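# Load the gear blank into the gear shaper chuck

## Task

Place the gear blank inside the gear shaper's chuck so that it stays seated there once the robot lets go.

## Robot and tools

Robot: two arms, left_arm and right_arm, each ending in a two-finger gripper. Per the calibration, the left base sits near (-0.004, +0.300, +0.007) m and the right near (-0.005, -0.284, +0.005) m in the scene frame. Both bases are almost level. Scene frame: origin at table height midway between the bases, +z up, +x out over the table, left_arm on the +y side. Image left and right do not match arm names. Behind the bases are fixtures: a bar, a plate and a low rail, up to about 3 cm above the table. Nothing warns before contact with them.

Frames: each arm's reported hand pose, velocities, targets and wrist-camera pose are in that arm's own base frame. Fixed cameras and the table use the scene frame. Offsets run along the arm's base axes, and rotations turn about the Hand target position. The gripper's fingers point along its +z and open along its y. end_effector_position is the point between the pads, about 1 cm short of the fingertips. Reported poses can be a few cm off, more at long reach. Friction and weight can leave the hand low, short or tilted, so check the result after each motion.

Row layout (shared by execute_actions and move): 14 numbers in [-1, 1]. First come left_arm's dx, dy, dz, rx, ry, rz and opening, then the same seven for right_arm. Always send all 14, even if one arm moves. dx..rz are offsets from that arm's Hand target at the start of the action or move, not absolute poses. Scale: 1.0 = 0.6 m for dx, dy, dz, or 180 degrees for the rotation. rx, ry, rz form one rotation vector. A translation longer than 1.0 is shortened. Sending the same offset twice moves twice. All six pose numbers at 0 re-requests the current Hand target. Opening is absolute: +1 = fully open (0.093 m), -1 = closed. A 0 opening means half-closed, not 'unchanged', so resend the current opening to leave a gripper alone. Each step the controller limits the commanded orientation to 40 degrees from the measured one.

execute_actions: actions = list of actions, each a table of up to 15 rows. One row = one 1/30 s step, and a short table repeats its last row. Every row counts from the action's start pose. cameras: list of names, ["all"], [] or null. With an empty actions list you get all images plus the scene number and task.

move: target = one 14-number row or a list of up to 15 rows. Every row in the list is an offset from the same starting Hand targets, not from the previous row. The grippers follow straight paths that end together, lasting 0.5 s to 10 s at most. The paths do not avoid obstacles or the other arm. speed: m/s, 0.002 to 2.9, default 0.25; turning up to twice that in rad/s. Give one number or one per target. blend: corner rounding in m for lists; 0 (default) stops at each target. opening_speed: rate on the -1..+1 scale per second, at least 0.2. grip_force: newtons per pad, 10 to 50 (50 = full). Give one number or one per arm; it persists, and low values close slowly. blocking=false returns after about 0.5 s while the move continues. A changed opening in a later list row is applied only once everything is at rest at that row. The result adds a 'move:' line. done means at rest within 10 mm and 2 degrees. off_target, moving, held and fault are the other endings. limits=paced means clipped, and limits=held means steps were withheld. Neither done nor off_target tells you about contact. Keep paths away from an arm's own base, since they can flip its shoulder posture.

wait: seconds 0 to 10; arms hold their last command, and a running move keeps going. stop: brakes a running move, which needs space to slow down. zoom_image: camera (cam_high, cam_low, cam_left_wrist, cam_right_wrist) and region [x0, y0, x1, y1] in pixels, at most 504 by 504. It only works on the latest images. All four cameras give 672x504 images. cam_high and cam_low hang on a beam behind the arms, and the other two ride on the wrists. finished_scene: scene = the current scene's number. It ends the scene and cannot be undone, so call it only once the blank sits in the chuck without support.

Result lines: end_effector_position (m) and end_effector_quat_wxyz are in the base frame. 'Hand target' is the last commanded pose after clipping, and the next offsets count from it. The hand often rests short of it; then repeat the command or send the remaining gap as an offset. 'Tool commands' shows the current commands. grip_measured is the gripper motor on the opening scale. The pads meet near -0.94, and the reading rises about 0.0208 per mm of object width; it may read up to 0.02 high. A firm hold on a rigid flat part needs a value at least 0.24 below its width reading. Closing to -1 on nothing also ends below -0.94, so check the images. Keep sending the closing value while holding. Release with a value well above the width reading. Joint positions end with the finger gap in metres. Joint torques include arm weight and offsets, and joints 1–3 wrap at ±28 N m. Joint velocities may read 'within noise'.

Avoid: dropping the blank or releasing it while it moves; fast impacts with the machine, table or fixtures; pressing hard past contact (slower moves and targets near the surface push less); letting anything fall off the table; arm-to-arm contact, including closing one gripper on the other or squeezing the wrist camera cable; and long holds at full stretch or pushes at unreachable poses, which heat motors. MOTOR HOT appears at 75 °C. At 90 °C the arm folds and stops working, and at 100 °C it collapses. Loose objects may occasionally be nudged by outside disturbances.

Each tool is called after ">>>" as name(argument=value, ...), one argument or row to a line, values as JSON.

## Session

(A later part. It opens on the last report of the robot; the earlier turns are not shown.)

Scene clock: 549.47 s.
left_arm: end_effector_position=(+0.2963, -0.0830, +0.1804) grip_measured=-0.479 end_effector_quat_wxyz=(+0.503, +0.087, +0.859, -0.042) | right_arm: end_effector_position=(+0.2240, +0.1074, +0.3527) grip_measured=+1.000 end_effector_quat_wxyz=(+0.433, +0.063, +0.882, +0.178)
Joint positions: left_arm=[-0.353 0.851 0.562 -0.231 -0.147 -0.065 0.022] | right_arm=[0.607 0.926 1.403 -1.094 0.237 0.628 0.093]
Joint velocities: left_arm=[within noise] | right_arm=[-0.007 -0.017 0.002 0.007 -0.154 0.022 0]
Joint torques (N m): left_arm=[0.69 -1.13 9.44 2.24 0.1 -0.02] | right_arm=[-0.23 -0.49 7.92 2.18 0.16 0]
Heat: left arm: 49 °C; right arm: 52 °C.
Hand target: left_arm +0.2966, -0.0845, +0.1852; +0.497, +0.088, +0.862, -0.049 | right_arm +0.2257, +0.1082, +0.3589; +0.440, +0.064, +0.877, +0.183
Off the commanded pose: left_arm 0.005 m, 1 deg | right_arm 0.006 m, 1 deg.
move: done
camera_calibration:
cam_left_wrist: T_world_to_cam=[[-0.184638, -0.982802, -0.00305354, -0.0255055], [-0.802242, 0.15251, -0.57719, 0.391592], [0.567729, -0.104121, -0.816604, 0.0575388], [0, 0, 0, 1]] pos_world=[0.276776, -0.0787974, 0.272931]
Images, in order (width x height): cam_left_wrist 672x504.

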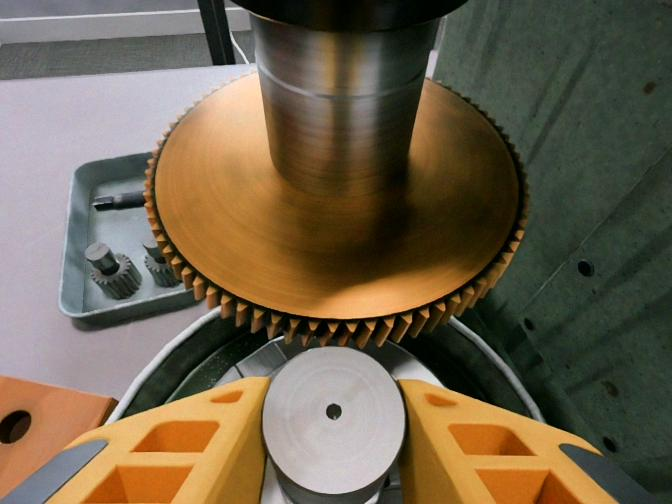

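>>> move(
  target=[
    [0,-0.003,0.015,0,0,0,-0.62,0,0,0,0,0,0,1],
  ],
  speed=0.05,
)

Scene clock: 568.10 s.
left_arm: end_effector_position=(+0.2962, -0.0830, +0.1808) grip_measured=-0.479 end_effector_quat_wxyz=(+0.493, +0.089, +0.865, -0.040) | right_arm: end_effector_position=(+0.2240, +0.1074, +0.3527) grip_measured=+1.000 end_effector_quat_wxyz=(+0.433, +0.063, +0.882, +0.178)
Joint positions: left_arm=[-0.353 0.865 0.588 -0.267 -0.146 -0.066 0.022] | right_arm=[0.607 0.926 1.403 -1.094 0.237 0.628 0.093]
Joint torques (N m): left_arm=[-0.24 -2.11 10.35 2.26 0.02 -0.06] | right_arm=[-0.21 -0.51 7.92 2.19 0.16 0]
Heat: left arm: 47 °C; right arm: 52 °C.
Hand target: left_arm +0.2966, -0.0864, +0.1941; +0.497, +0.088, +0.862, -0.049 | right_arm +0.2257, +0.1082, +0.3589; +0.440, +0.064, +0.877, +0.183
Off the commanded pose: left_arm 0.014 m, 1 deg | right_arm 0.006 m, 1 deg.
move: off_target (left_arm)

>>> move(
  target=[
    [0,-0.003,0.008,0,0,0,-0.62,0,0,0,0,0,0,1],
  ],
  speed=0.05,
)

Scene clock: 571.67 s.
left_arm: end_effector_position=(+0.2962, -0.0830, +0.1810) grip_measured=-0.479 end_effector_quat_wxyz=(+0.487, +0.088, +0.868, -0.039) | right_arm: end_effector_position=(+0.2240, +0.1074, +0.3527) grip_measured=+1.000 end_effector_quat_wxyz=(+0.433, +0.063, +0.882, +0.178)
Joint positions: left_arm=[-0.353 0.873 0.603 -0.288 -0.146 -0.07 0.022] | right_arm=[0.607 0.926 1.403 -1.094 0.237 0.628 0.093]
Joint torques (N m): left_arm=[-1.16 -2.65 10.76 2.29 -0.04 -0.09] | right_arm=[-0.23 -0.51 7.91 2.19 0.15 0]
Heat: left arm: 48 °C; right arm: 53 °C.
Hand target: left_arm +0.2966, -0.0882, +0.1988; +0.497, +0.088, +0.862, -0.049 | right_arm +0.2257, +0.1082, +0.3589; +0.440, +0.064, +0.877, +0.183
Off the commanded pose: left_arm 0.019 m, 2 deg | right_arm 0.006 m, 1 deg.
move: off_target (left_arm)

>>> execute_actions(
  actions=[],
  cameras=["cam_left_wrist","cam_high"],
)

>>> zoom_image(
  camera="cam_left_wrist",
  region=[240, 330, 430, 504],
)

>>> zoom_image(
  camera="cam_high",
  region=[390, 230, 480, 310],
)

Scene clock: 582.03 s.
left_arm: end_effector_position=(+0.2962, -0.0830, +0.1810) grip_measured=-0.479 end_effector_quat_wxyz=(+0.487, +0.088, +0.868, -0.039) | right_arm: end_effector_position=(+0.2240, +0.1074, +0.3527) grip_measured=+1.000 end_effector_quat_wxyz=(+0.433, +0.063, +0.882, +0.178)
Joint positions: left_arm=[-0.353 0.873 0.603 -0.288 -0.146 -0.07 0.022] | right_arm=[0.607 0.926 1.403 -1.094 0.237 0.628 0.093]
Joint velocities: within noise
Joint torques (N m): left_arm=[-1.13 -2.63 10.77 2.26 -0.06 -0.06] | right_arm=[-0.21 -0.49 7.92 2.19 0.16 0]
Heat: left arm: 48 °C; right arm: 53 °C.
Hand target: left_arm +0.2966, -0.0882, +0.1988; +0.497, +0.088, +0.862, -0.049 | right_arm +0.2257, +0.1082, +0.3589; +0.440, +0.064, +0.877, +0.183
Tool commands: left_gripper/opening=-0.62 right_gripper/opening=+1.0
Off the commanded pose: left_arm 0.019 m, 2 deg | right_arm 0.006 m, 1 deg.
camera_calibration:
cam_left_wrist: T_world_to_cam=[[-0.183017, -0.983094, -0.00554288, -0.0256146], [-0.822833, 0.156262, -0.546377, 0.392661], [0.538006, -0.0954351, -0.837521, 0.0715236], [0, 0, 0, 1]] pos_world=[0.279927, -0.0797139, 0.274301]
Images, in order (width x height): cam_high 672x504, cam_left_wrist 672x504.

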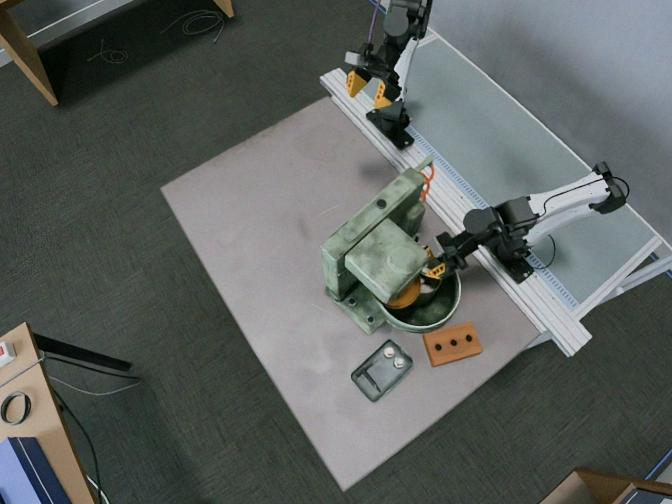

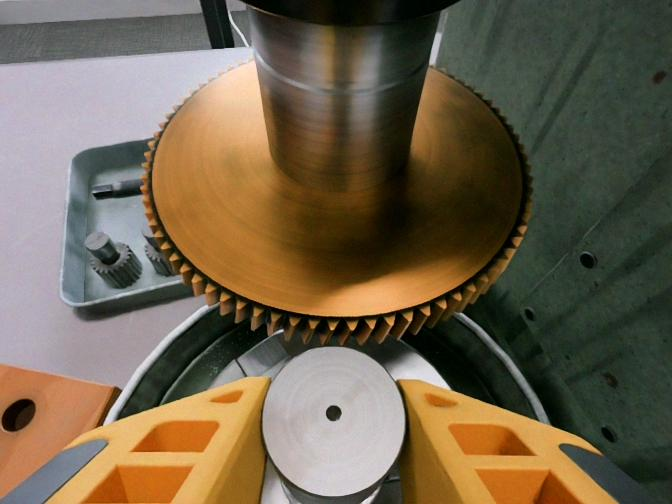

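Scaled by 2.653 from the camera's 672x504 image, which has a finer 960x720 frame.

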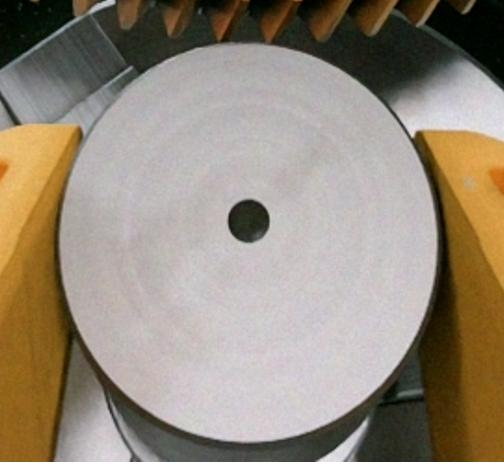

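Scaled by 5.600 from the camera's 672x504 image, which has a finer 960x720 frame.

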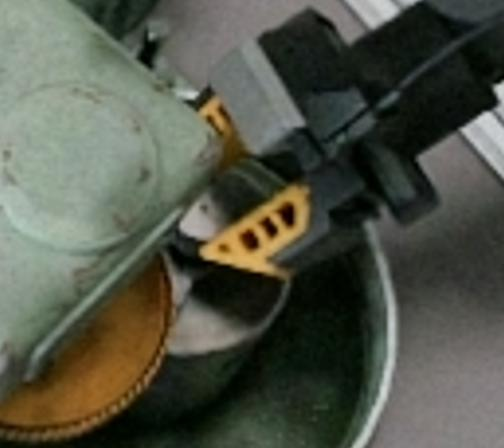

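>>> move(
  target=[
    [0,0.0035,-0.0235,0,0,0,-0.62,0,0,0,0,0,0,1],
    [0,0.0035,-0.0235,0,0,0,-0.2,0,0,0,0,0,0,1],
  ],
  speed=0.05,
  opening_speed=0.25,
  cameras=["cam_left_wrist"],
)

>>> zoom_image(
  camera="cam_left_wrist",
  region=[240, 330, 430, 504],
)

Scene clock: 594.97 s.
left_arm: end_effector_position=(+0.2981, -0.0838, +0.1840) grip_measured=-0.202 end_effector_quat_wxyz=(+0.494, +0.087, +0.864, -0.041) | right_arm: end_effector_position=(+0.2240, +0.1074, +0.3527) grip_measured=+1.000 end_effector_quat_wxyz=(+0.433, +0.063, +0.882, +0.178)
Joint positions: left_arm=[-0.353 0.873 0.601 -0.269 -0.146 -0.07 0.035] | right_arm=[0.607 0.926 1.403 -1.094 0.237 0.628 0.093]
Joint torques (N m): left_arm=[-0.09 -2.81 6.2 2.69 0.04 -0.02] | right_arm=[-0.23 -0.5 7.94 2.19 0.15 0]
Heat: left arm: 49 °C; right arm: 53 °C.
Hand target: left_arm +0.2966, -0.0861, +0.1847; +0.497, +0.088, +0.862, -0.049 | right_arm +0.2257, +0.1082, +0.3589; +0.440, +0.064, +0.877, +0.183
Off the commanded pose: left_arm 0.003 m, 1 deg | right_arm 0.006 m, 1 deg.
move: done
camera_calibration:
cam_left_wrist: T_world_to_cam=[[-0.183634, -0.982992, -0.00237982, -0.0263937], [-0.814062, 0.153432, -0.560144, 0.395668], [0.550982, -0.100924, -0.828392, 0.0668767], [0, 0, 0, 1]] pos_world=[0.280404, -0.0799037, 0.276969]
Images, in order (width x height): cam_left_wrist 672x504.

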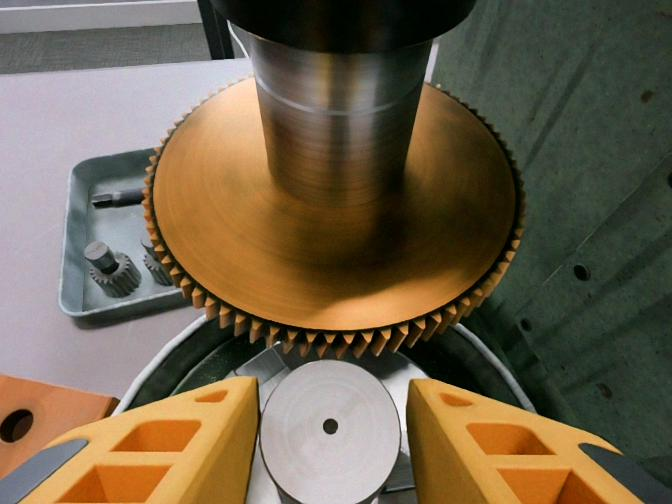

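Scaled by 2.653 from the camera's 672x504 image, which has a finer 960x720 frame.

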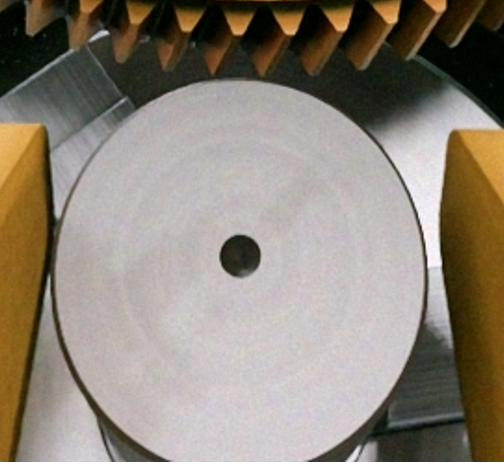

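>>> zoom_image(
  camera="cam_left_wrist",
  region=[250, 424, 410, 504],
)

Scaled by 3.150 from the camera's 672x504 image, which has a finer 960x720 frame.

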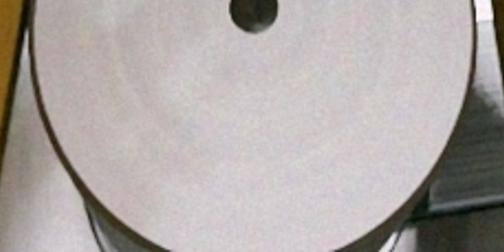

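>>> move(
  target=[
    [0,0.001,0.004,0,0,0,0.05,0,0,0,0,0,0,1],
    [-0.1,0.001,0.02,0,0,0,0.05,0,0,0,0,0,0,1],
  ],
  speed=0.06,
  opening_speed=0.5,
  cameras=["cam_left_wrist"],
)

>>> zoom_image(
  camera="cam_left_wrist",
  region=[220, 200, 440, 420],
)

Scene clock: 617.73 s.
left_arm: end_effector_position=(+0.2395, -0.0862, +0.2038) grip_measured=+0.048 end_effector_quat_wxyz=(+0.505, +0.089, +0.857, -0.052) | right_arm: end_effector_position=(+0.2240, +0.1074, +0.3527) grip_measured=+1.000 end_effector_quat_wxyz=(+0.433, +0.063, +0.882, +0.178)
Joint positions: left_arm=[-0.533 0.599 0.601 -0.532 -0.286 -0.162 0.047] | right_arm=[0.607 0.926 1.403 -1.094 0.237 0.628 0.093]
Joint torques (N m): left_arm=[-0.7 -0.35 5.67 2.45 -0.21 -0.07] | right_arm=[-0.23 -0.5 7.92 2.19 0.16 0]
Heat: left arm: 50 °C; right arm: 53 °C.
Hand target: left_arm +0.2366, -0.0854, +0.1967; +0.497, +0.088, +0.862, -0.049 | right_arm +0.2257, +0.1082, +0.3589; +0.440, +0.064, +0.877, +0.183
Off the commanded pose: left_arm 0.008 m, 1 deg | right_arm 0.006 m, 1 deg.
move: done
camera_calibration:
cam_left_wrist: T_world_to_cam=[[-0.196793, -0.980378, 0.0114774, -0.0388682], [-0.797699, 0.153295, -0.583247, 0.360284], [0.570043, -0.123934, -0.812214, 0.105542], [0, 0, 0, 1]] pos_world=[0.219586, -0.0802551, 0.296303]
Images, in order (width x height): cam_left_wrist 672x504.

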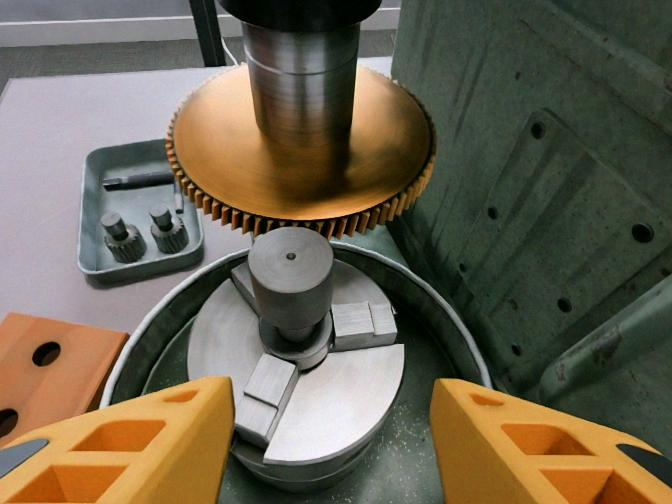

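Scaled by 2.291 from the camera's 672x504 image, which has a finer 960x720 frame.

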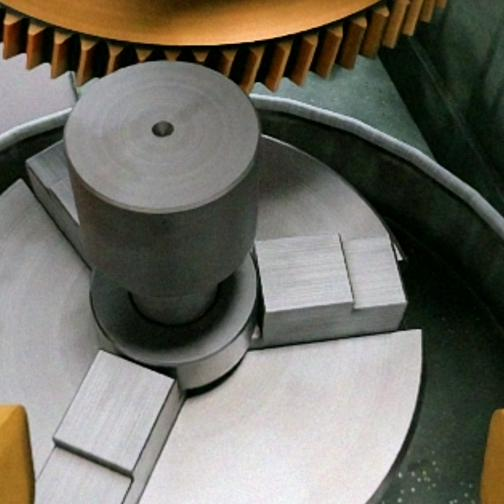

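>>> zoom_image(
  camera="cam_left_wrist",
  region=[250, 290, 345, 380],
)

Scaled by 5.305 from the camera's 672x504 image, which has a finer 960x720 frame.

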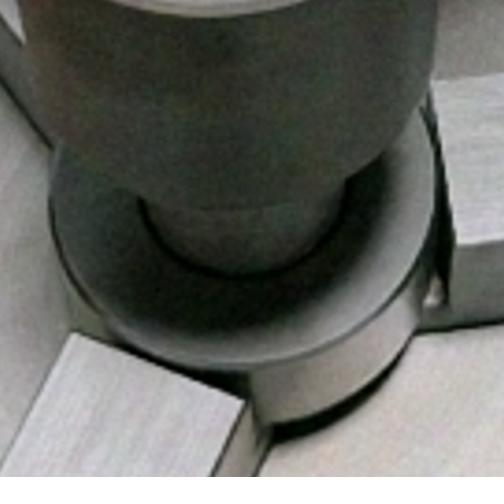

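>>> move(
  target=[
    [0,0.0,0.05,0,0,0,-1,0,0,0,0,0,0,1],
    [0.09,0.003,0.05,0,0,0,-1,0,0,0,0,0,0,1],
  ],
  speed=0.1,
  opening_speed=0.8,
  cameras=["cam_left_wrist"],
)

Scene clock: 650.13 s.
left_arm: end_effector_position=(+0.2860, -0.0819, +0.2153) grip_measured=-0.976 end_effector_quat_wxyz=(+0.487, +0.084, +0.868, -0.046) | right_arm: end_effector_position=(+0.2240, +0.1074, +0.3527) grip_measured=+1.000 end_effector_quat_wxyz=(+0.433, +0.063, +0.882, +0.178)
Joint positions: left_arm=[-0.361 0.831 0.725 -0.449 -0.146 -0.087 0] | right_arm=[0.607 0.926 1.403 -1.094 0.237 0.628 0.093]
Joint torques (N m): left_arm=[0.73 -0.61 9.22 2.67 0.02 0.13] | right_arm=[-0.2 -0.51 7.88 2.19 0.16 0]
Heat: left arm: 50 °C; right arm: 53 °C.
Hand target: left_arm +0.2906, -0.0837, +0.2268; +0.497, +0.088, +0.862, -0.049 | right_arm +0.2257, +0.1082, +0.3589; +0.440, +0.064, +0.877, +0.183
Off the commanded pose: left_arm 0.012 m, 1 deg | right_arm 0.006 m, 1 deg.
move: off_target (left_arm)
camera_calibration:
cam_left_wrist: T_world_to_cam=[[-0.182241, -0.983205, 0.00974832, -0.0297121], [-0.823469, 0.147201, -0.547933, 0.402722], [0.537296, -0.107884, -0.836465, 0.104761], [0, 0, 0, 1]] pos_world=[0.269927, -0.0771922, 0.308583]
Images, in order (width x height): cam_left_wrist 672x504.

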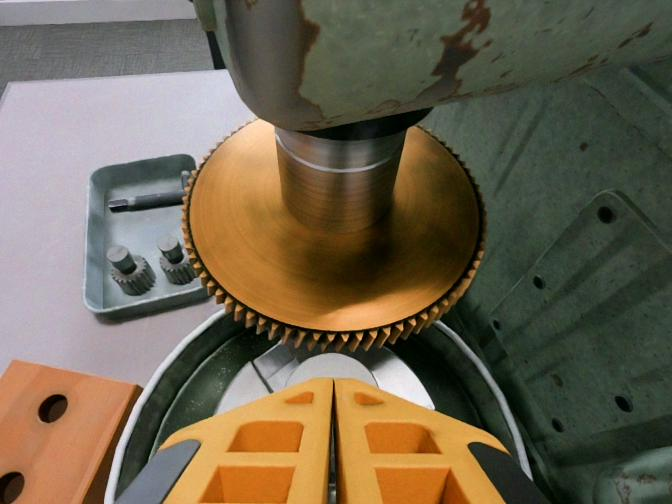

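>>> move(
  target=[
    [0.005,0.0,-0.03,0,0,0,-1,0,0,0,0,0,0,1],
  ],
  speed=0.05,
)

>>> move(
  target=[
    [0.0,0.0,-0.013,0,0,0,-1,0,0,0,0,0,0,1],
  ],
  speed=0.03,
  cameras=["cam_left_wrist"],
)

Scene clock: 658.70 s.
left_arm: end_effector_position=(+0.2932, -0.0835, +0.2156) grip_measured=-0.976 end_effector_quat_wxyz=(+0.503, +0.081, +0.859, -0.050) | right_arm: end_effector_position=(+0.2240, +0.1074, +0.3527) grip_measured=+1.000 end_effector_quat_wxyz=(+0.433, +0.063, +0.882, +0.178)
Joint positions: left_arm=[-0.354 0.839 0.696 -0.374 -0.139 -0.084 0] | right_arm=[0.607 0.926 1.403 -1.094 0.237 0.628 0.093]
Joint torques (N m): left_arm=[0.76 -0.92 5.75 2.7 0.02 0.13] | right_arm=[-0.23 -0.49 7.91 2.19 0.15 0]
Heat: left arm: 51 °C; right arm: 53 °C.
Hand target: left_arm +0.2936, -0.0836, +0.2087; +0.497, +0.088, +0.862, -0.049 | right_arm +0.2257, +0.1082, +0.3589; +0.440, +0.064, +0.877, +0.183
Off the commanded pose: left_arm 0.007 m, 1 deg | right_arm 0.006 m, 1 deg.
move: done

Scene clock: 659.67 s.
left_arm: end_effector_position=(+0.2936, -0.0836, +0.2076) grip_measured=-0.976 end_effector_quat_wxyz=(+0.502, +0.081, +0.859, -0.050) | right_arm: end_effector_position=(+0.2240, +0.1074, +0.3527) grip_measured=+1.000 end_effector_quat_wxyz=(+0.433, +0.063, +0.882, +0.178)
Joint positions: left_arm=[-0.354 0.839 0.666 -0.345 -0.139 -0.084 0] | right_arm=[0.607 0.926 1.403 -1.094 0.237 0.628 0.093]
Joint torques (N m): left_arm=[0.7 -1.21 5.68 2.71 0.03 0.15] | right_arm=[-0.21 -0.51 7.9 2.19 0.16 0]
Heat: left arm: 51 °C; right arm: 53 °C.
Hand target: left_arm +0.2936, -0.0836, +0.2009; +0.497, +0.088, +0.862, -0.049 | right_arm +0.2257, +0.1082, +0.3589; +0.440, +0.064, +0.877, +0.183
Off the commanded pose: left_arm 0.007 m, 1 deg | right_arm 0.006 m, 1 deg.
move: done
camera_calibration:
cam_left_wrist: T_world_to_cam=[[-0.182948, -0.982974, 0.0170795, -0.0312], [-0.804119, 0.13962, -0.577841, 0.404856], [0.565618, -0.119449, -0.815971, 0.0805604], [0, 0, 0, 1]] pos_world=[0.274278, -0.0775718, 0.30021]
Images, in order (width x height): cam_left_wrist 672x504.

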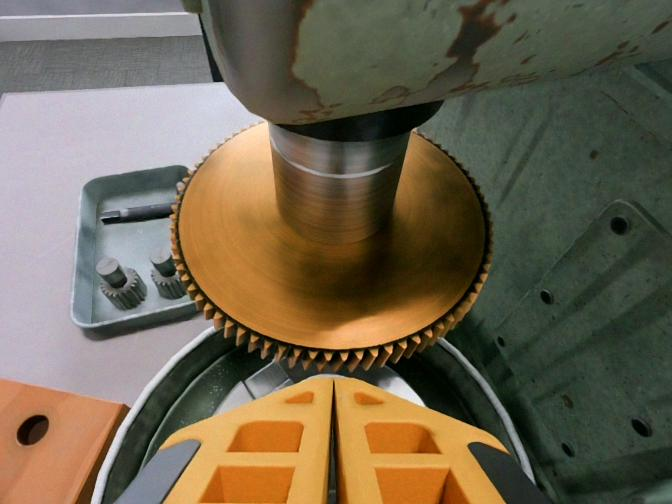

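>>> move(
  target=[
    [0.0,0.0,-0.008,0,0,0,-1,0,0,0,0,0,0,1],
  ],
  speed=0.03,
)

>>> move(
  target=[
    [0.0,0.0,-0.008,0,0,0,-1,0,0,0,0,0,0,1],
  ],
  speed=0.03,
)

>>> move(
  target=[
    [0.0,0.0,-0.008,0,0,0,-1,0,0,0,0,0,0,1],
  ],
  speed=0.03,
  cameras=["cam_left_wrist"],
)

Scene clock: 666.47 s.
left_arm: end_effector_position=(+0.2938, -0.0837, +0.2027) grip_measured=-0.976 end_effector_quat_wxyz=(+0.502, +0.081, +0.859, -0.050) | right_arm: end_effector_position=(+0.2240, +0.1074, +0.3527) grip_measured=+1.000 end_effector_quat_wxyz=(+0.433, +0.063, +0.882, +0.178)
Joint positions: left_arm=[-0.354 0.839 0.647 -0.327 -0.139 -0.084 0] | right_arm=[0.607 0.926 1.403 -1.094 0.237 0.628 0.093]
Joint torques (N m): left_arm=[0.72 -1.2 5.63 2.73 0.05 0.14] | right_arm=[-0.23 -0.51 7.9 2.19 0.16 0]
Heat: left arm: 50 °C; right arm: 53 °C.
Hand target: left_arm +0.2937, -0.0836, +0.1962; +0.497, +0.088, +0.862, -0.049 | right_arm +0.2257, +0.1082, +0.3589; +0.440, +0.064, +0.877, +0.183
Off the commanded pose: left_arm 0.007 m, 1 deg | right_arm 0.006 m, 1 deg.
move: done

Scene clock: 667.27 s.
left_arm: end_effector_position=(+0.2947, -0.0840, +0.1997) grip_measured=-0.976 end_effector_quat_wxyz=(+0.505, +0.081, +0.858, -0.051) | right_arm: end_effector_position=(+0.2240, +0.1074, +0.3527) grip_measured=+1.000 end_effector_quat_wxyz=(+0.433, +0.063, +0.882, +0.178)
Joint positions: left_arm=[-0.354 0.839 0.629 -0.302 -0.139 -0.084 0] | right_arm=[0.607 0.926 1.403 -1.094 0.237 0.628 0.093]
Joint torques (N m): left_arm=[0.68 -1.31 5.48 2.67 0.03 0.12] | right_arm=[-0.21 -0.51 7.91 2.19 0.16 0]
Heat: left arm: 50 °C; right arm: 53 °C.
Hand target: left_arm +0.2937, -0.0836, +0.1914; +0.497, +0.087, +0.862, -0.049 | right_arm +0.2257, +0.1082, +0.3589; +0.440, +0.064, +0.877, +0.183
Off the commanded pose: left_arm 0.008 m, 1 deg | right_arm 0.006 m, 1 deg.
move: done

Scene clock: 668.07 s.
left_arm: end_effector_position=(+0.2966, -0.0847, +0.1991) grip_measured=-0.976 end_effector_quat_wxyz=(+0.512, +0.080, +0.854, -0.053) | right_arm: end_effector_position=(+0.2240, +0.1074, +0.3527) grip_measured=+1.000 end_effector_quat_wxyz=(+0.433, +0.063, +0.882, +0.178)
Joint positions: left_arm=[-0.354 0.839 0.613 -0.27 -0.139 -0.083 0] | right_arm=[0.607 0.926 1.403 -1.094 0.237 0.628 0.093]
Joint torques (N m): left_arm=[0.7 -1.36 5.29 2.51 0.05 0.13] | right_arm=[-0.23 -0.5 7.94 2.19 0.16 -0.01]
Heat: left arm: 50 °C; right arm: 53 °C.
Hand target: left_arm +0.2936, -0.0836, +0.1864; +0.497, +0.088, +0.862, -0.049 | right_arm +0.2257, +0.1082, +0.3589; +0.440, +0.064, +0.877, +0.183
Off the commanded pose: left_arm 0.013 m, 2 deg | right_arm 0.006 m, 1 deg.
move: off_target (left_arm)
camera_calibration:
cam_left_wrist: T_world_to_cam=[[-0.183667, -0.982779, 0.0202801, -0.0320697], [-0.791404, 0.135602, -0.596064, 0.40203], [0.583049, -0.125527, -0.802681, 0.0635107], [0, 0, 0, 1]] pos_world=[0.275248, -0.0780611, 0.291265]
Images, in order (width x height): cam_left_wrist 672x504.

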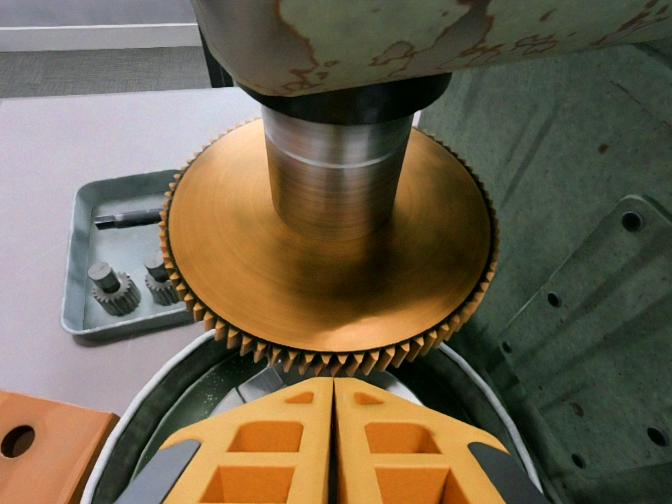

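>>> move(
  target=[
    [-0.006,0.002,-0.004,0.0012,0.0055,0,-1,0,0,0,0,0,0,1],
  ],
  speed=0.03,
)

Scene clock: 671.63 s.
left_arm: end_effector_position=(+0.2966, -0.0847, +0.1991) grip_measured=-0.976 end_effector_quat_wxyz=(+0.512, +0.080, +0.854, -0.052) | right_arm: end_effector_position=(+0.2240, +0.1074, +0.3527) grip_measured=+1.000 end_effector_quat_wxyz=(+0.433, +0.063, +0.882, +0.178)
Joint positions: left_arm=[-0.354 0.839 0.613 -0.27 -0.139 -0.083 0] | right_arm=[0.607 0.926 1.403 -1.094 0.237 0.628 0.093]
Joint torques (N m): left_arm=[0.72 -1.94 5.55 2.2 0.04 0.12] | right_arm=[-0.24 -0.53 7.92 2.18 0.15 0]
Heat: left arm: 50 °C; right arm: 53 °C.
Hand target: left_arm +0.2900, -0.0824, +0.1841; +0.489, +0.088, +0.866, -0.048 | right_arm +0.2257, +0.1082, +0.3589; +0.440, +0.064, +0.877, +0.183
Off the commanded pose: left_arm 0.017 m, 3 deg | right_arm 0.006 m, 1 deg.
move: off_target (left_arm)

>>> move(
  target=[
    [-0.006,0.0,-0.016,0.0,0.0,0,-1,0,0,0,0,0,0,1],
  ],
  speed=0.03,
  cameras=["cam_left_wrist"],
)

Scene clock: 674.53 s.
left_arm: end_effector_position=(+0.2960, -0.0845, +0.1988) grip_measured=-0.976 end_effector_quat_wxyz=(+0.523, +0.078, +0.847, -0.056) | right_arm: end_effector_position=(+0.2240, +0.1074, +0.3527) grip_measured=+1.000 end_effector_quat_wxyz=(+0.433, +0.063, +0.882, +0.178)
Joint positions: left_arm=[-0.354 0.819 0.582 -0.23 -0.139 -0.083 0] | right_arm=[0.607 0.926 1.403 -1.094 0.237 0.628 0.093]
Joint torques (N m): left_arm=[0.17 -1.52 4.71 2.05 -0.01 0.09] | right_arm=[-0.21 -0.5 7.91 2.19 0.16 0]
Heat: left arm: 50 °C; right arm: 53 °C.
Hand target: left_arm +0.2864, -0.0824, +0.1746; +0.489, +0.088, +0.866, -0.048 | right_arm +0.2257, +0.1082, +0.3589; +0.440, +0.064, +0.877, +0.183
Off the commanded pose: left_arm 0.026 m, 5 deg | right_arm 0.006 m, 1 deg.
move: off_target (left_arm)
camera_calibration:
cam_left_wrist: T_world_to_cam=[[-0.184257, -0.982559, 0.0250336, -0.0326956], [-0.775332, 0.129648, -0.618103, 0.400487], [0.604078, -0.133299, -0.785698, 0.0532603], [0, 0, 0, 1]] pos_world=[0.272313, -0.0769481, 0.290207]
Images, in order (width x height): cam_left_wrist 672x504.

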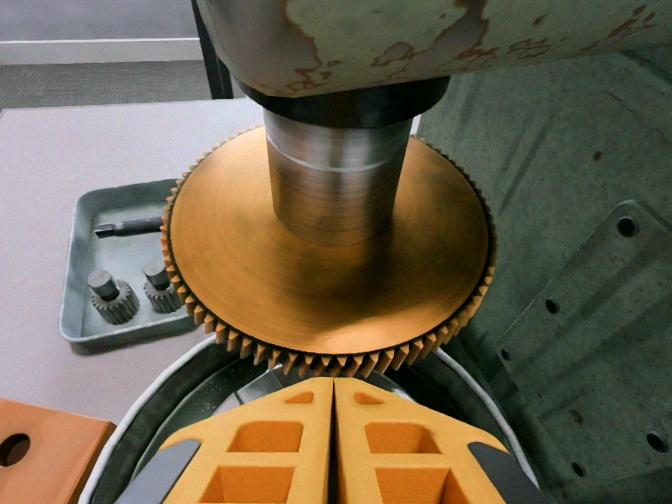

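>>> move(
  target=[
    [0.0,0.0,0.06,-0.0012,-0.0055,0,-1,0,0,0,0,0,0,1],
    [0.0002,0.0,0.038,-0.0012,-0.0055,0,-1,0,0,0,0,0,0,1],
  ],
  speed=0.06,
  cameras=["cam_left_wrist"],
)

Scene clock: 686.23 s.
left_arm: end_effector_position=(+0.2880, -0.0815, +0.2009) grip_measured=-0.976 end_effector_quat_wxyz=(+0.498, +0.082, +0.862, -0.049) | right_arm: end_effector_position=(+0.2240, +0.1074, +0.3527) grip_measured=+1.000 end_effector_quat_wxyz=(+0.433, +0.063, +0.882, +0.178)
Joint positions: left_arm=[-0.354 0.815 0.642 -0.356 -0.139 -0.083 0] | right_arm=[0.607 0.926 1.403 -1.094 0.237 0.628 0.093]
Joint torques (N m): left_arm=[-0.08 -2.03 5.57 2.71 -0.05 0.08] | right_arm=[-0.21 -0.51 7.88 2.19 0.15 0]
Heat: left arm: 48 °C; right arm: 53 °C.
Hand target: left_arm +0.2865, -0.0824, +0.1973; +0.497, +0.087, +0.862, -0.049 | right_arm +0.2257, +0.1082, +0.3589; +0.440, +0.064, +0.877, +0.183
Off the commanded pose: left_arm 0.004 m, 1 deg | right_arm 0.006 m, 1 deg.
move: done
camera_calibration:
cam_left_wrist: T_world_to_cam=[[-0.183118, -0.982984, 0.0144963, -0.0295559], [-0.810181, 0.142542, -0.568584, 0.396286], [0.556843, -0.115862, -0.822497, 0.0825328], [0, 0, 0, 1]] pos_world=[0.269693, -0.0759778, 0.293633]
Images, in order (width x height): cam_left_wrist 672x504.

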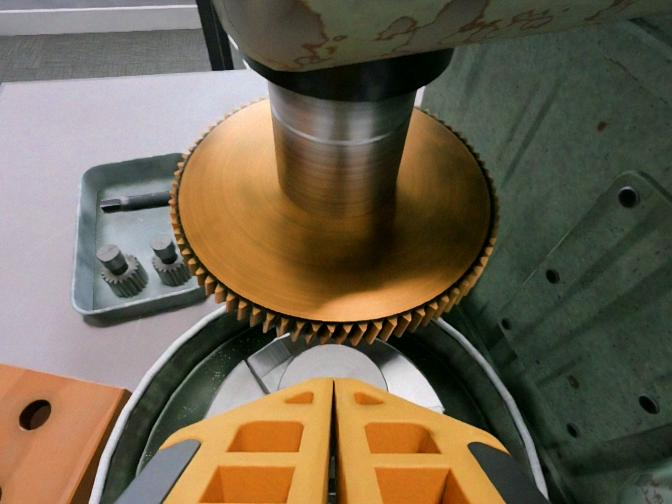

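>>> move(
  target=[
    [-0.003,-0.001,-0.012,0,0,0,-1,0,0,0,0,0,0,1],
  ],
  speed=0.03,
)

>>> move(
  target=[
    [-0.003,0,-0.015,0.001,0.005,0,-1,0,0,0,0,0,0,1],
  ],
  speed=0.03,
)

Scene clock: 692.70 s.
left_arm: end_effector_position=(+0.2889, -0.0819, +0.1999) grip_measured=-0.976 end_effector_quat_wxyz=(+0.507, +0.081, +0.856, -0.051) | right_arm: end_effector_position=(+0.2240, +0.1074, +0.3527) grip_measured=+1.000 end_effector_quat_wxyz=(+0.433, +0.063, +0.882, +0.178)
Joint positions: left_arm=[-0.354 0.804 0.615 -0.317 -0.139 -0.083 0] | right_arm=[0.607 0.926 1.403 -1.094 0.237 0.628 0.093]
Joint torques (N m): left_arm=[-0.81 -1.76 5.27 2.54 -0.11 0.05] | right_arm=[-0.23 -0.5 7.92 2.19 0.16 -0.01]
Heat: left arm: 49 °C; right arm: 53 °C.
Hand target: left_arm +0.2847, -0.0830, +0.1902; +0.497, +0.087, +0.862, -0.049 | right_arm +0.2257, +0.1082, +0.3589; +0.440, +0.064, +0.877, +0.183
Off the commanded pose: left_arm 0.011 m, 2 deg | right_arm 0.006 m, 1 deg.
move: off_target (left_arm)

Scene clock: 693.50 s.
left_arm: end_effector_position=(+0.2906, -0.0830, +0.1991) grip_measured=-0.976 end_effector_quat_wxyz=(+0.514, +0.081, +0.852, -0.053) | right_arm: end_effector_position=(+0.2240, +0.1074, +0.3527) grip_measured=+1.000 end_effector_quat_wxyz=(+0.433, +0.063, +0.882, +0.178)
Joint positions: left_arm=[-0.356 0.804 0.599 -0.285 -0.14 -0.083 0] | right_arm=[0.607 0.926 1.403 -1.094 0.237 0.628 0.093]
Joint torques (N m): left_arm=[-0.76 -1.65 4.88 2.25 -0.1 0.03] | right_arm=[-0.23 -0.53 7.9 2.18 0.15 0]
Heat: left arm: 49 °C; right arm: 53 °C.
Hand target: left_arm +0.2829, -0.0830, +0.1811; +0.490, +0.088, +0.866, -0.049 | right_arm +0.2257, +0.1082, +0.3589; +0.440, +0.064, +0.877, +0.183
Off the commanded pose: left_arm 0.020 m, 3 deg | right_arm 0.006 m, 1 deg.
move: off_target (left_arm)

>>> move(
  target=[
    [-0.006,0,-0.03,0.002,0.009,0,-1,0,0,0,0,0,0,1],
  ],
  speed=0.04,
)

>>> move(
  target=[
    [-0.004,0,-0.03,0.002,0.009,0,-1,0,0,0,0,0,0,1],
  ],
  speed=0.04,
  cameras=["cam_left_wrist"],
)

Scene clock: 696.70 s.
left_arm: end_effector_position=(+0.2919, -0.0837, +0.1970) grip_measured=-0.976 end_effector_quat_wxyz=(+0.526, +0.079, +0.845, -0.055) | right_arm: end_effector_position=(+0.2240, +0.1074, +0.3527) grip_measured=+1.000 end_effector_quat_wxyz=(+0.433, +0.063, +0.882, +0.178)
Joint positions: left_arm=[-0.36 0.794 0.563 -0.23 -0.147 -0.083 0] | right_arm=[0.607 0.926 1.403 -1.094 0.237 0.628 0.093]
Joint torques (N m): left_arm=[-0.91 -0.53 4.21 1.8 -0.07 -0.02] | right_arm=[-0.24 -0.49 7.91 2.2 0.16 0]
Heat: left arm: 49 °C; right arm: 53 °C.
Hand target: left_arm +0.2793, -0.0830, +0.1632; +0.478, +0.089, +0.873, -0.047 | right_arm +0.2257, +0.1082, +0.3589; +0.440, +0.064, +0.877, +0.183
Off the commanded pose: left_arm 0.036 m, 7 deg | right_arm 0.006 m, 1 deg.
move: off_target (left_arm)

Scene clock: 697.60 s.
left_arm: end_effector_position=(+0.2951, -0.0847, +0.1964) grip_measured=-0.976 end_effector_quat_wxyz=(+0.540, +0.076, +0.836, -0.058) | right_arm: end_effector_position=(+0.2240, +0.1074, +0.3527) grip_measured=+1.000 end_effector_quat_wxyz=(+0.433, +0.063, +0.882, +0.178)
Joint positions: left_arm=[-0.36 0.794 0.531 -0.164 -0.148 -0.083 0] | right_arm=[0.607 0.926 1.403 -1.094 0.237 0.628 0.093]
Joint torques (N m): left_arm=[-1.01 0.43 3.41 1.34 -0.02 -0.05] | right_arm=[-0.23 -0.51 7.94 2.19 0.16 0]
Heat: left arm: 49 °C; right arm: 53 °C.
Hand target: left_arm +0.2770, -0.0830, +0.1453; +0.465, +0.090, +0.880, -0.046 | right_arm +0.2257, +0.1082, +0.3589; +0.440, +0.064, +0.877, +0.183
Off the commanded pose: left_arm 0.054 m, 10 deg | right_arm 0.006 m, 1 deg.
move: off_target (left_arm)
camera_calibration:
cam_left_wrist: T_world_to_cam=[[-0.183824, -0.982554, 0.0282084, -0.0337561], [-0.751174, 0.12191, -0.648749, 0.396519], [0.633992, -0.140445, -0.760479, 0.0375206], [0, 0, 0, 1]] pos_world=[0.267862, -0.0762374, 0.286727]
Images, in order (width x height): cam_left_wrist 672x504.

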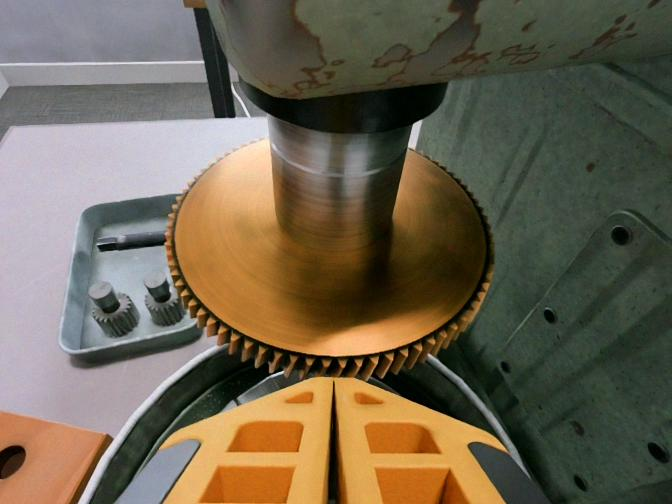

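>>> move(
  target=[
    [0.0,0.0,0.1,-0.005,-0.023,0,-1,0,0,0,0,0,0,1],
    [-0.06,0.0,0.13,-0.005,-0.023,0,0.0,0,0,0,0,0,0,1],
  ],
  speed=0.1,
  cameras=["cam_left_wrist"],
)

>>> zoom_image(
  camera="cam_left_wrist",
  region=[240, 250, 400, 410],
)

Scene clock: 706.00 s.
left_arm: end_effector_position=(+0.2417, -0.0824, +0.2146) grip_measured=-0.002 end_effector_quat_wxyz=(+0.492, +0.092, +0.864, -0.046) | right_arm: end_effector_position=(+0.2240, +0.1074, +0.3527) grip_measured=+1.000 end_effector_quat_wxyz=(+0.433, +0.063, +0.882, +0.178)
Joint positions: left_arm=[-0.495 0.638 0.675 -0.594 -0.253 -0.142 0.045] | right_arm=[0.607 0.926 1.403 -1.094 0.237 0.628 0.093]
Joint torques (N m): left_arm=[-0.77 -0.14 8.72 2.42 -0.21 -0.06] | right_arm=[-0.23 -0.5 7.88 2.19 0.15 0]
Heat: left arm: 48 °C; right arm: 53 °C.
Hand target: left_arm +0.2410, -0.0830, +0.2231; +0.497, +0.088, +0.862, -0.049 | right_arm +0.2257, +0.1082, +0.3589; +0.440, +0.064, +0.877, +0.183
Off the commanded pose: left_arm 0.009 m, 1 deg | right_arm 0.006 m, 1 deg.
move: done
camera_calibration:
cam_left_wrist: T_world_to_cam=[[-0.196062, -0.98059, 0.00170698, -0.0329887], [-0.813972, 0.161777, -0.557922, 0.366947], [0.546817, -0.110777, -0.829891, 0.123974], [0, 0, 0, 1]] pos_world=[0.224426, -0.0779785, 0.307669]
Images, in order (width x height): cam_left_wrist 672x504.

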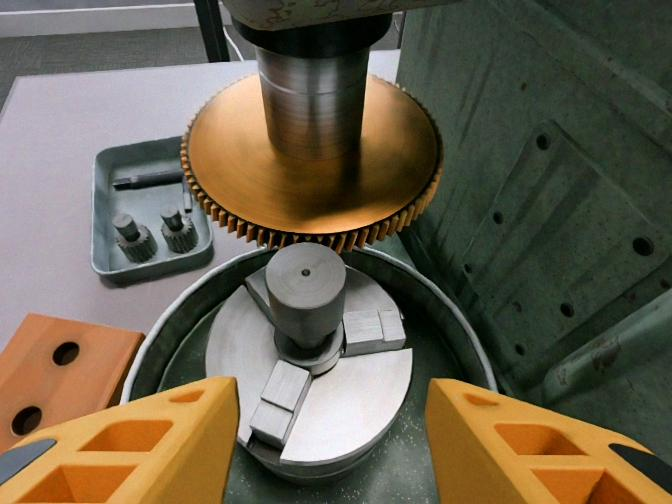

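Scaled by 3.150 from the camera's 672x504 image, which has a finer 960x720 frame.

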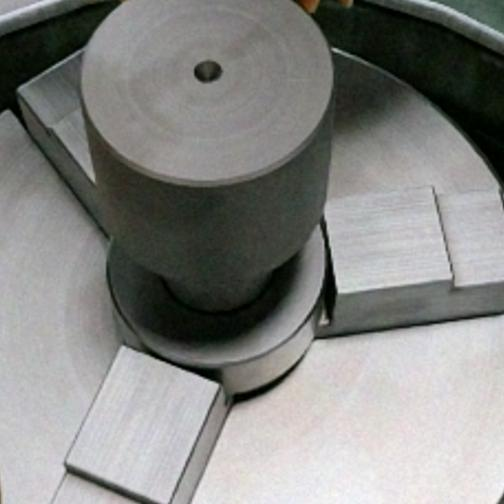

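>>> move(
  target=[
    [0.09,0.0,-0.03,0,0,0,0,0,0,0,0,0,0,1],
    [0.0915,0.0,-0.055,0,0,0,0,0,0,0,0,0,0,1],
  ],
  speed=0.1,
  cameras=["cam_left_wrist"],
)

Scene clock: 742.83 s.
left_arm: end_effector_position=(+0.2953, -0.0836, +0.1970) grip_measured=-0.002 end_effector_quat_wxyz=(+0.503, +0.082, +0.859, -0.051) | right_arm: end_effector_position=(+0.2240, +0.1074, +0.3527) grip_measured=+1.000 end_effector_quat_wxyz=(+0.433, +0.063, +0.882, +0.178)
Joint positions: left_arm=[-0.348 0.842 0.623 -0.296 -0.133 -0.08 0.045] | right_arm=[0.607 0.926 1.403 -1.094 0.237 0.628 0.093]
Joint torques (N m): left_arm=[0.88 -0.81 5.89 2.73 0.03 0.16] | right_arm=[-0.21 -0.5 7.92 2.19 0.16 0]
Heat: left arm: 48 °C; right arm: 53 °C.
Hand target: left_arm +0.2959, -0.0831, +0.1902; +0.497, +0.088, +0.862, -0.049 | right_arm +0.2257, +0.1082, +0.3589; +0.440, +0.064, +0.877, +0.183
Off the commanded pose: left_arm 0.007 m, 1 deg | right_arm 0.006 m, 1 deg.
move: done
camera_calibration:
cam_left_wrist: T_world_to_cam=[[-0.185267, -0.982538, 0.0171746, -0.0299941], [-0.802604, 0.141208, -0.579557, 0.400065], [0.567012, -0.121158, -0.81475, 0.0701199], [0, 0, 0, 1]] pos_world=[0.275778, -0.0774673, 0.289506]
Images, in order (width x height): cam_left_wrist 672x504.

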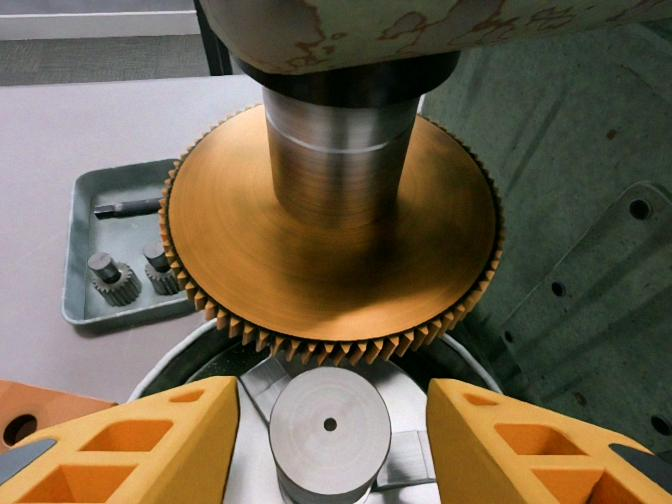

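>>> move(
  target=[
    [0.001,0.001,-0.0217,0.0158,-0.0031,0,0,0,0,0,0,0,0,1],
  ],
  speed=0.06,
  cameras=["cam_left_wrist"],
)

Scene clock: 753.13 s.
left_arm: end_effector_position=(+0.2972, -0.0812, +0.1842) grip_measured=-0.002 end_effector_quat_wxyz=(+0.504, +0.092, +0.858, -0.033) | right_arm: end_effector_position=(+0.2240, +0.1074, +0.3527) grip_measured=+1.000 end_effector_quat_wxyz=(+0.433, +0.063, +0.882, +0.178)
Joint positions: left_arm=[-0.352 0.852 0.577 -0.243 -0.156 -0.047 0.045] | right_arm=[0.607 0.926 1.403 -1.094 0.237 0.628 0.093]
Joint torques (N m): left_arm=[-0.79 -1.02 5.68 2.74 -0.17 0.13] | right_arm=[-0.21 -0.5 7.9 2.2 0.15 0]
Heat: left arm: 48 °C; right arm: 53 °C.
Hand target: left_arm +0.2964, -0.0825, +0.1771; +0.499, +0.100, +0.860, -0.027 | right_arm +0.2257, +0.1082, +0.3589; +0.440, +0.064, +0.877, +0.183
Off the commanded pose: left_arm 0.007 m, 1 deg | right_arm 0.006 m, 1 deg.
move: done
camera_calibration:
cam_left_wrist: T_world_to_cam=[[-0.184065, -0.982638, -0.0232864, -0.020015], [-0.799143, 0.163402, -0.578507, 0.394397], [0.572268, -0.0878735, -0.815345, 0.0601615], [0, 0, 0, 1]] pos_world=[0.277067, -0.0788263, 0.276748]
Images, in order (width x height): cam_left_wrist 672x504.

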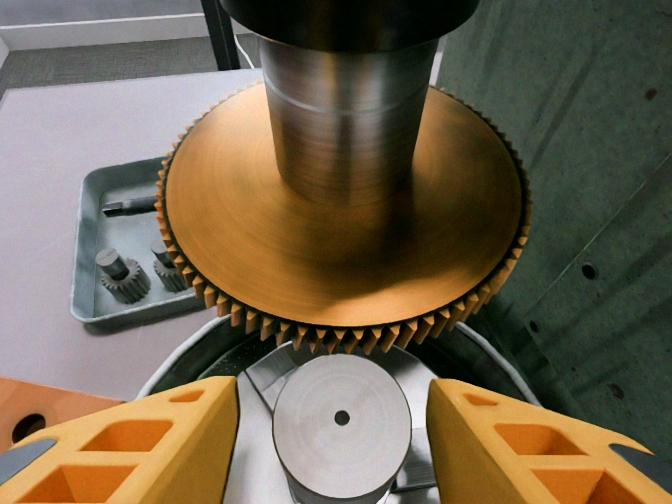

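>>> move(
  target=[
    [-0.001,-0.0028,0.0,0,0,0,-0.1,0,0,0,0,0,0,1],
  ],
  speed=0.05,
  opening_speed=0.5,
  cameras=["cam_left_wrist"],
)

Scene clock: 757.27 s.
left_arm: end_effector_position=(+0.2966, -0.0830, +0.1844) grip_measured=-0.098 end_effector_quat_wxyz=(+0.505, +0.095, +0.857, -0.032) | right_arm: end_effector_position=(+0.2240, +0.1074, +0.3527) grip_measured=+1.000 end_effector_quat_wxyz=(+0.433, +0.063, +0.882, +0.178)
Joint positions: left_arm=[-0.363 0.852 0.577 -0.243 -0.165 -0.047 0.041] | right_arm=[0.607 0.926 1.403 -1.094 0.237 0.628 0.093]
Joint torques (N m): left_arm=[-0.9 -1.02 5.74 2.72 -0.17 0.08] | right_arm=[-0.21 -0.54 7.9 2.19 0.15 0]
Heat: left arm: 49 °C; right arm: 53 °C.
Hand target: left_arm +0.2958, -0.0842, +0.1771; +0.499, +0.100, +0.860, -0.027 | right_arm +0.2257, +0.1082, +0.3589; +0.440, +0.064, +0.877, +0.183
Off the commanded pose: left_arm 0.007 m, 1 deg | right_arm 0.006 m, 1 deg.
move: done
camera_calibration:
cam_left_wrist: T_world_to_cam=[[-0.187296, -0.981905, -0.0279705, -0.0199537], [-0.797426, 0.168611, -0.579381, 0.394488], [0.573613, -0.0862114, -0.814577, 0.0600916], [0, 0, 0, 1]] pos_world=[0.276369, -0.0809272, 0.27695]
Images, in order (width x height): cam_left_wrist 672x504.

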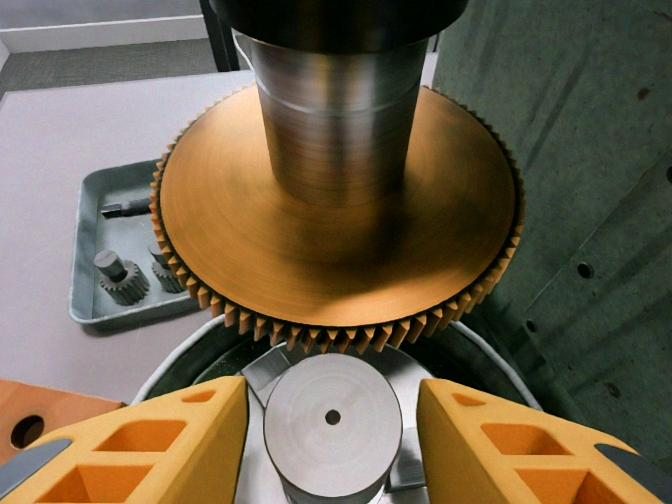

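>>> move(
  target=[
    [0,0,0,0,0,0,-0.62,0,0,0,0,0,0,1],
  ],
  speed=0.05,
  opening_speed=0.3,
)

>>> move(
  target=[
    [0,0,-0.012,0,0,0,-0.62,0,0,0,0,0,0,1],
  ],
  speed=0.04,
  cameras=["cam_left_wrist"],
)

Scene clock: 764.20 s.
left_arm: end_effector_position=(+0.2968, -0.0829, +0.1846) grip_measured=-0.470 end_effector_quat_wxyz=(+0.505, +0.094, +0.857, -0.032) | right_arm: end_effector_position=(+0.2240, +0.1074, +0.3527) grip_measured=+1.000 end_effector_quat_wxyz=(+0.433, +0.063, +0.882, +0.178)
Joint positions: left_arm=[-0.363 0.852 0.577 -0.242 -0.166 -0.047 0.023] | right_arm=[0.607 0.926 1.403 -1.094 0.237 0.628 0.093]
Joint torques (N m): left_arm=[-0.8 -0.96 5.75 2.72 -0.18 0.07] | right_arm=[-0.23 -0.53 7.91 2.19 0.15 0]
Heat: left arm: 50 °C; right arm: 53 °C.
Hand target: left_arm +0.2959, -0.0842, +0.1772; +0.499, +0.100, +0.860, -0.027 | right_arm +0.2257, +0.1082, +0.3589; +0.440, +0.064, +0.877, +0.183
Off the commanded pose: left_arm 0.008 m, 1 deg | right_arm 0.006 m, 1 deg.
move: done

Scene clock: 764.97 s.
left_arm: end_effector_position=(+0.2972, -0.0830, +0.1823) grip_measured=-0.478 end_effector_quat_wxyz=(+0.509, +0.094, +0.855, -0.033) | right_arm: end_effector_position=(+0.2240, +0.1074, +0.3527) grip_measured=+1.000 end_effector_quat_wxyz=(+0.433, +0.063, +0.882, +0.178)
Joint positions: left_arm=[-0.363 0.849 0.559 -0.218 -0.166 -0.047 0.022] | right_arm=[0.607 0.926 1.403 -1.094 0.237 0.628 0.093]
Joint torques (N m): left_arm=[-0.76 -0.61 4.85 2.78 -0.19 0.1] | right_arm=[-0.21 -0.53 7.9 2.19 0.15 0]
Heat: left arm: 50 °C; right arm: 53 °C.
Hand target: left_arm +0.2959, -0.0842, +0.1700; +0.499, +0.100, +0.860, -0.027 | right_arm +0.2257, +0.1082, +0.3589; +0.440, +0.064, +0.877, +0.183
Off the commanded pose: left_arm 0.012 m, 2 deg | right_arm 0.006 m, 1 deg.
move: off_target (left_arm)
camera_calibration:
cam_left_wrist: T_world_to_cam=[[-0.186356, -0.982122, -0.0265879, -0.0205318], [-0.792094, 0.166199, -0.587337, 0.393437], [0.581256, -0.0883936, -0.808905, 0.0546374], [0, 0, 0, 1]] pos_world=[0.276054, -0.0807238, 0.274731]
Images, in order (width x height): cam_left_wrist 672x504.

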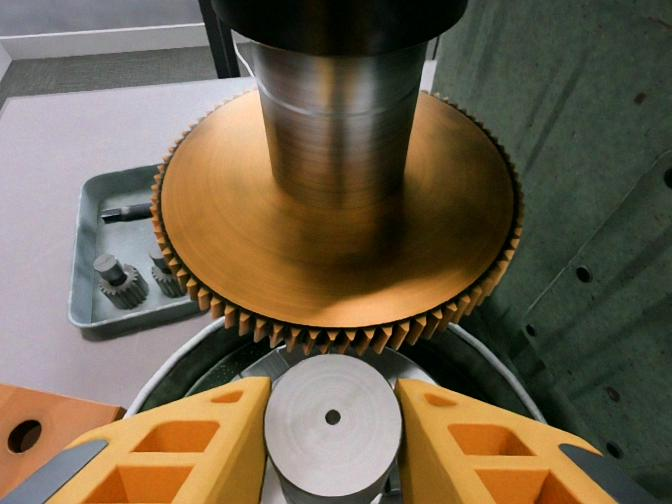

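>>> move(
  target=[
    [0,0,-0.012,0.0017,0.0081,0,-0.62,0,0,0,0,0,0,1],
  ],
  speed=0.04,
)

>>> move(
  target=[
    [0,0,-0.014,0.0017,0.0081,0,-0.62,0,0,0,0,0,0,1],
  ],
  speed=0.04,
)

Scene clock: 768.90 s.
left_arm: end_effector_position=(+0.2971, -0.0830, +0.1822) grip_measured=-0.480 end_effector_quat_wxyz=(+0.509, +0.094, +0.855, -0.033) | right_arm: end_effector_position=(+0.2240, +0.1074, +0.3527) grip_measured=+1.000 end_effector_quat_wxyz=(+0.433, +0.063, +0.882, +0.178)
Joint positions: left_arm=[-0.363 0.849 0.559 -0.218 -0.166 -0.047 0.022] | right_arm=[0.607 0.926 1.403 -1.094 0.237 0.628 0.093]
Joint torques (N m): left_arm=[-0.57 0.76 4.74 2.66 -0.11 0.05] | right_arm=[-0.2 -0.51 7.92 2.19 0.15 0]
Heat: left arm: 50 °C; right arm: 53 °C.
Hand target: left_arm +0.2958, -0.0842, +0.1627; +0.488, +0.101, +0.867, -0.026 | right_arm +0.2257, +0.1082, +0.3589; +0.440, +0.064, +0.877, +0.183
Off the commanded pose: left_arm 0.019 m, 3 deg | right_arm 0.006 m, 1 deg.
move: off_target (left_arm)

Scene clock: 769.60 s.
left_arm: end_effector_position=(+0.2972, -0.0830, +0.1818) grip_measured=-0.480 end_effector_quat_wxyz=(+0.508, +0.094, +0.855, -0.033) | right_arm: end_effector_position=(+0.2240, +0.1074, +0.3527) grip_measured=+1.000 end_effector_quat_wxyz=(+0.433, +0.063, +0.882, +0.178)
Joint positions: left_arm=[-0.363 0.85 0.559 -0.218 -0.166 -0.047 0.022] | right_arm=[0.607 0.926 1.403 -1.094 0.237 0.628 0.093]
Joint torques (N m): left_arm=[-0.39 1.98 4.21 2.59 -0.1 0.05] | right_arm=[-0.21 -0.51 7.91 2.19 0.15 0]
Heat: left arm: 50 °C; right arm: 53 °C.
Hand target: left_arm +0.2958, -0.0842, +0.1543; +0.476, +0.102, +0.873, -0.025 | right_arm +0.2257, +0.1082, +0.3589; +0.440, +0.064, +0.877, +0.183
Off the commanded pose: left_arm 0.028 m, 4 deg | right_arm 0.006 m, 1 deg.
move: off_target (left_arm)

>>> move(
  target=[
    [0,0,-0.01,0,0,0.06,-0.62,0,0,0,0,0,0,1],
    [0,0,-0.015,0,0,-0.06,-0.62,0,0,0,0,0,0,1],
    [0,0,-0.015,0,0,0,-0.62,0,0,0,0,0,0,1],
  ],
  speed=0.1,
  blend=[0.01,0.01,0],
  cameras=["cam_left_wrist"],
)

Scene clock: 776.83 s.
left_arm: end_effector_position=(+0.3041, -0.0859, +0.1809) grip_measured=-0.481 end_effector_quat_wxyz=(+0.526, +0.106, +0.843, -0.031) | right_arm: end_effector_position=(+0.2240, +0.1074, +0.3527) grip_measured=+1.000 end_effector_quat_wxyz=(+0.433, +0.063, +0.882, +0.178)
Joint positions: left_arm=[-0.358 0.868 0.524 -0.123 -0.156 -0.012 0.022] | right_arm=[0.607 0.926 1.403 -1.094 0.237 0.628 0.093]
Joint torques (N m): left_arm=[-0.9 1.07 4.55 2 -0.19 -0.27] | right_arm=[-0.21 -0.54 7.9 2.19 0.16 -0.01]
Heat: left arm: 50 °C; right arm: 53 °C.
Hand target: left_arm +0.2958, -0.0842, +0.1454; +0.476, +0.102, +0.873, -0.025 | right_arm +0.2257, +0.1082, +0.3589; +0.440, +0.064, +0.877, +0.183
Off the commanded pose: left_arm 0.037 m, 7 deg | right_arm 0.006 m, 1 deg.
move: off_target (left_arm)
camera_calibration:
cam_left_wrist: T_world_to_cam=[[-0.204845, -0.977696, -0.0463584, -0.012452], [-0.762382, 0.189078, -0.618889, 0.397129], [0.613851, -0.0914337, -0.784109, 0.0345254], [0, 0, 0, 1]] pos_world=[0.27902, -0.0841059, 0.272274]
Images, in order (width x height): cam_left_wrist 672x504.

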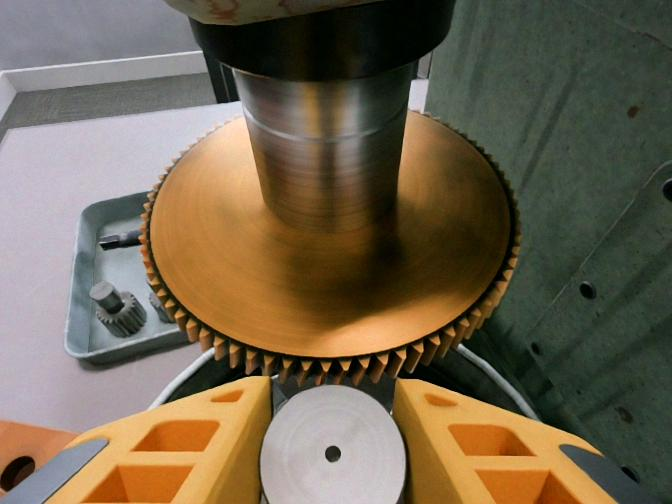

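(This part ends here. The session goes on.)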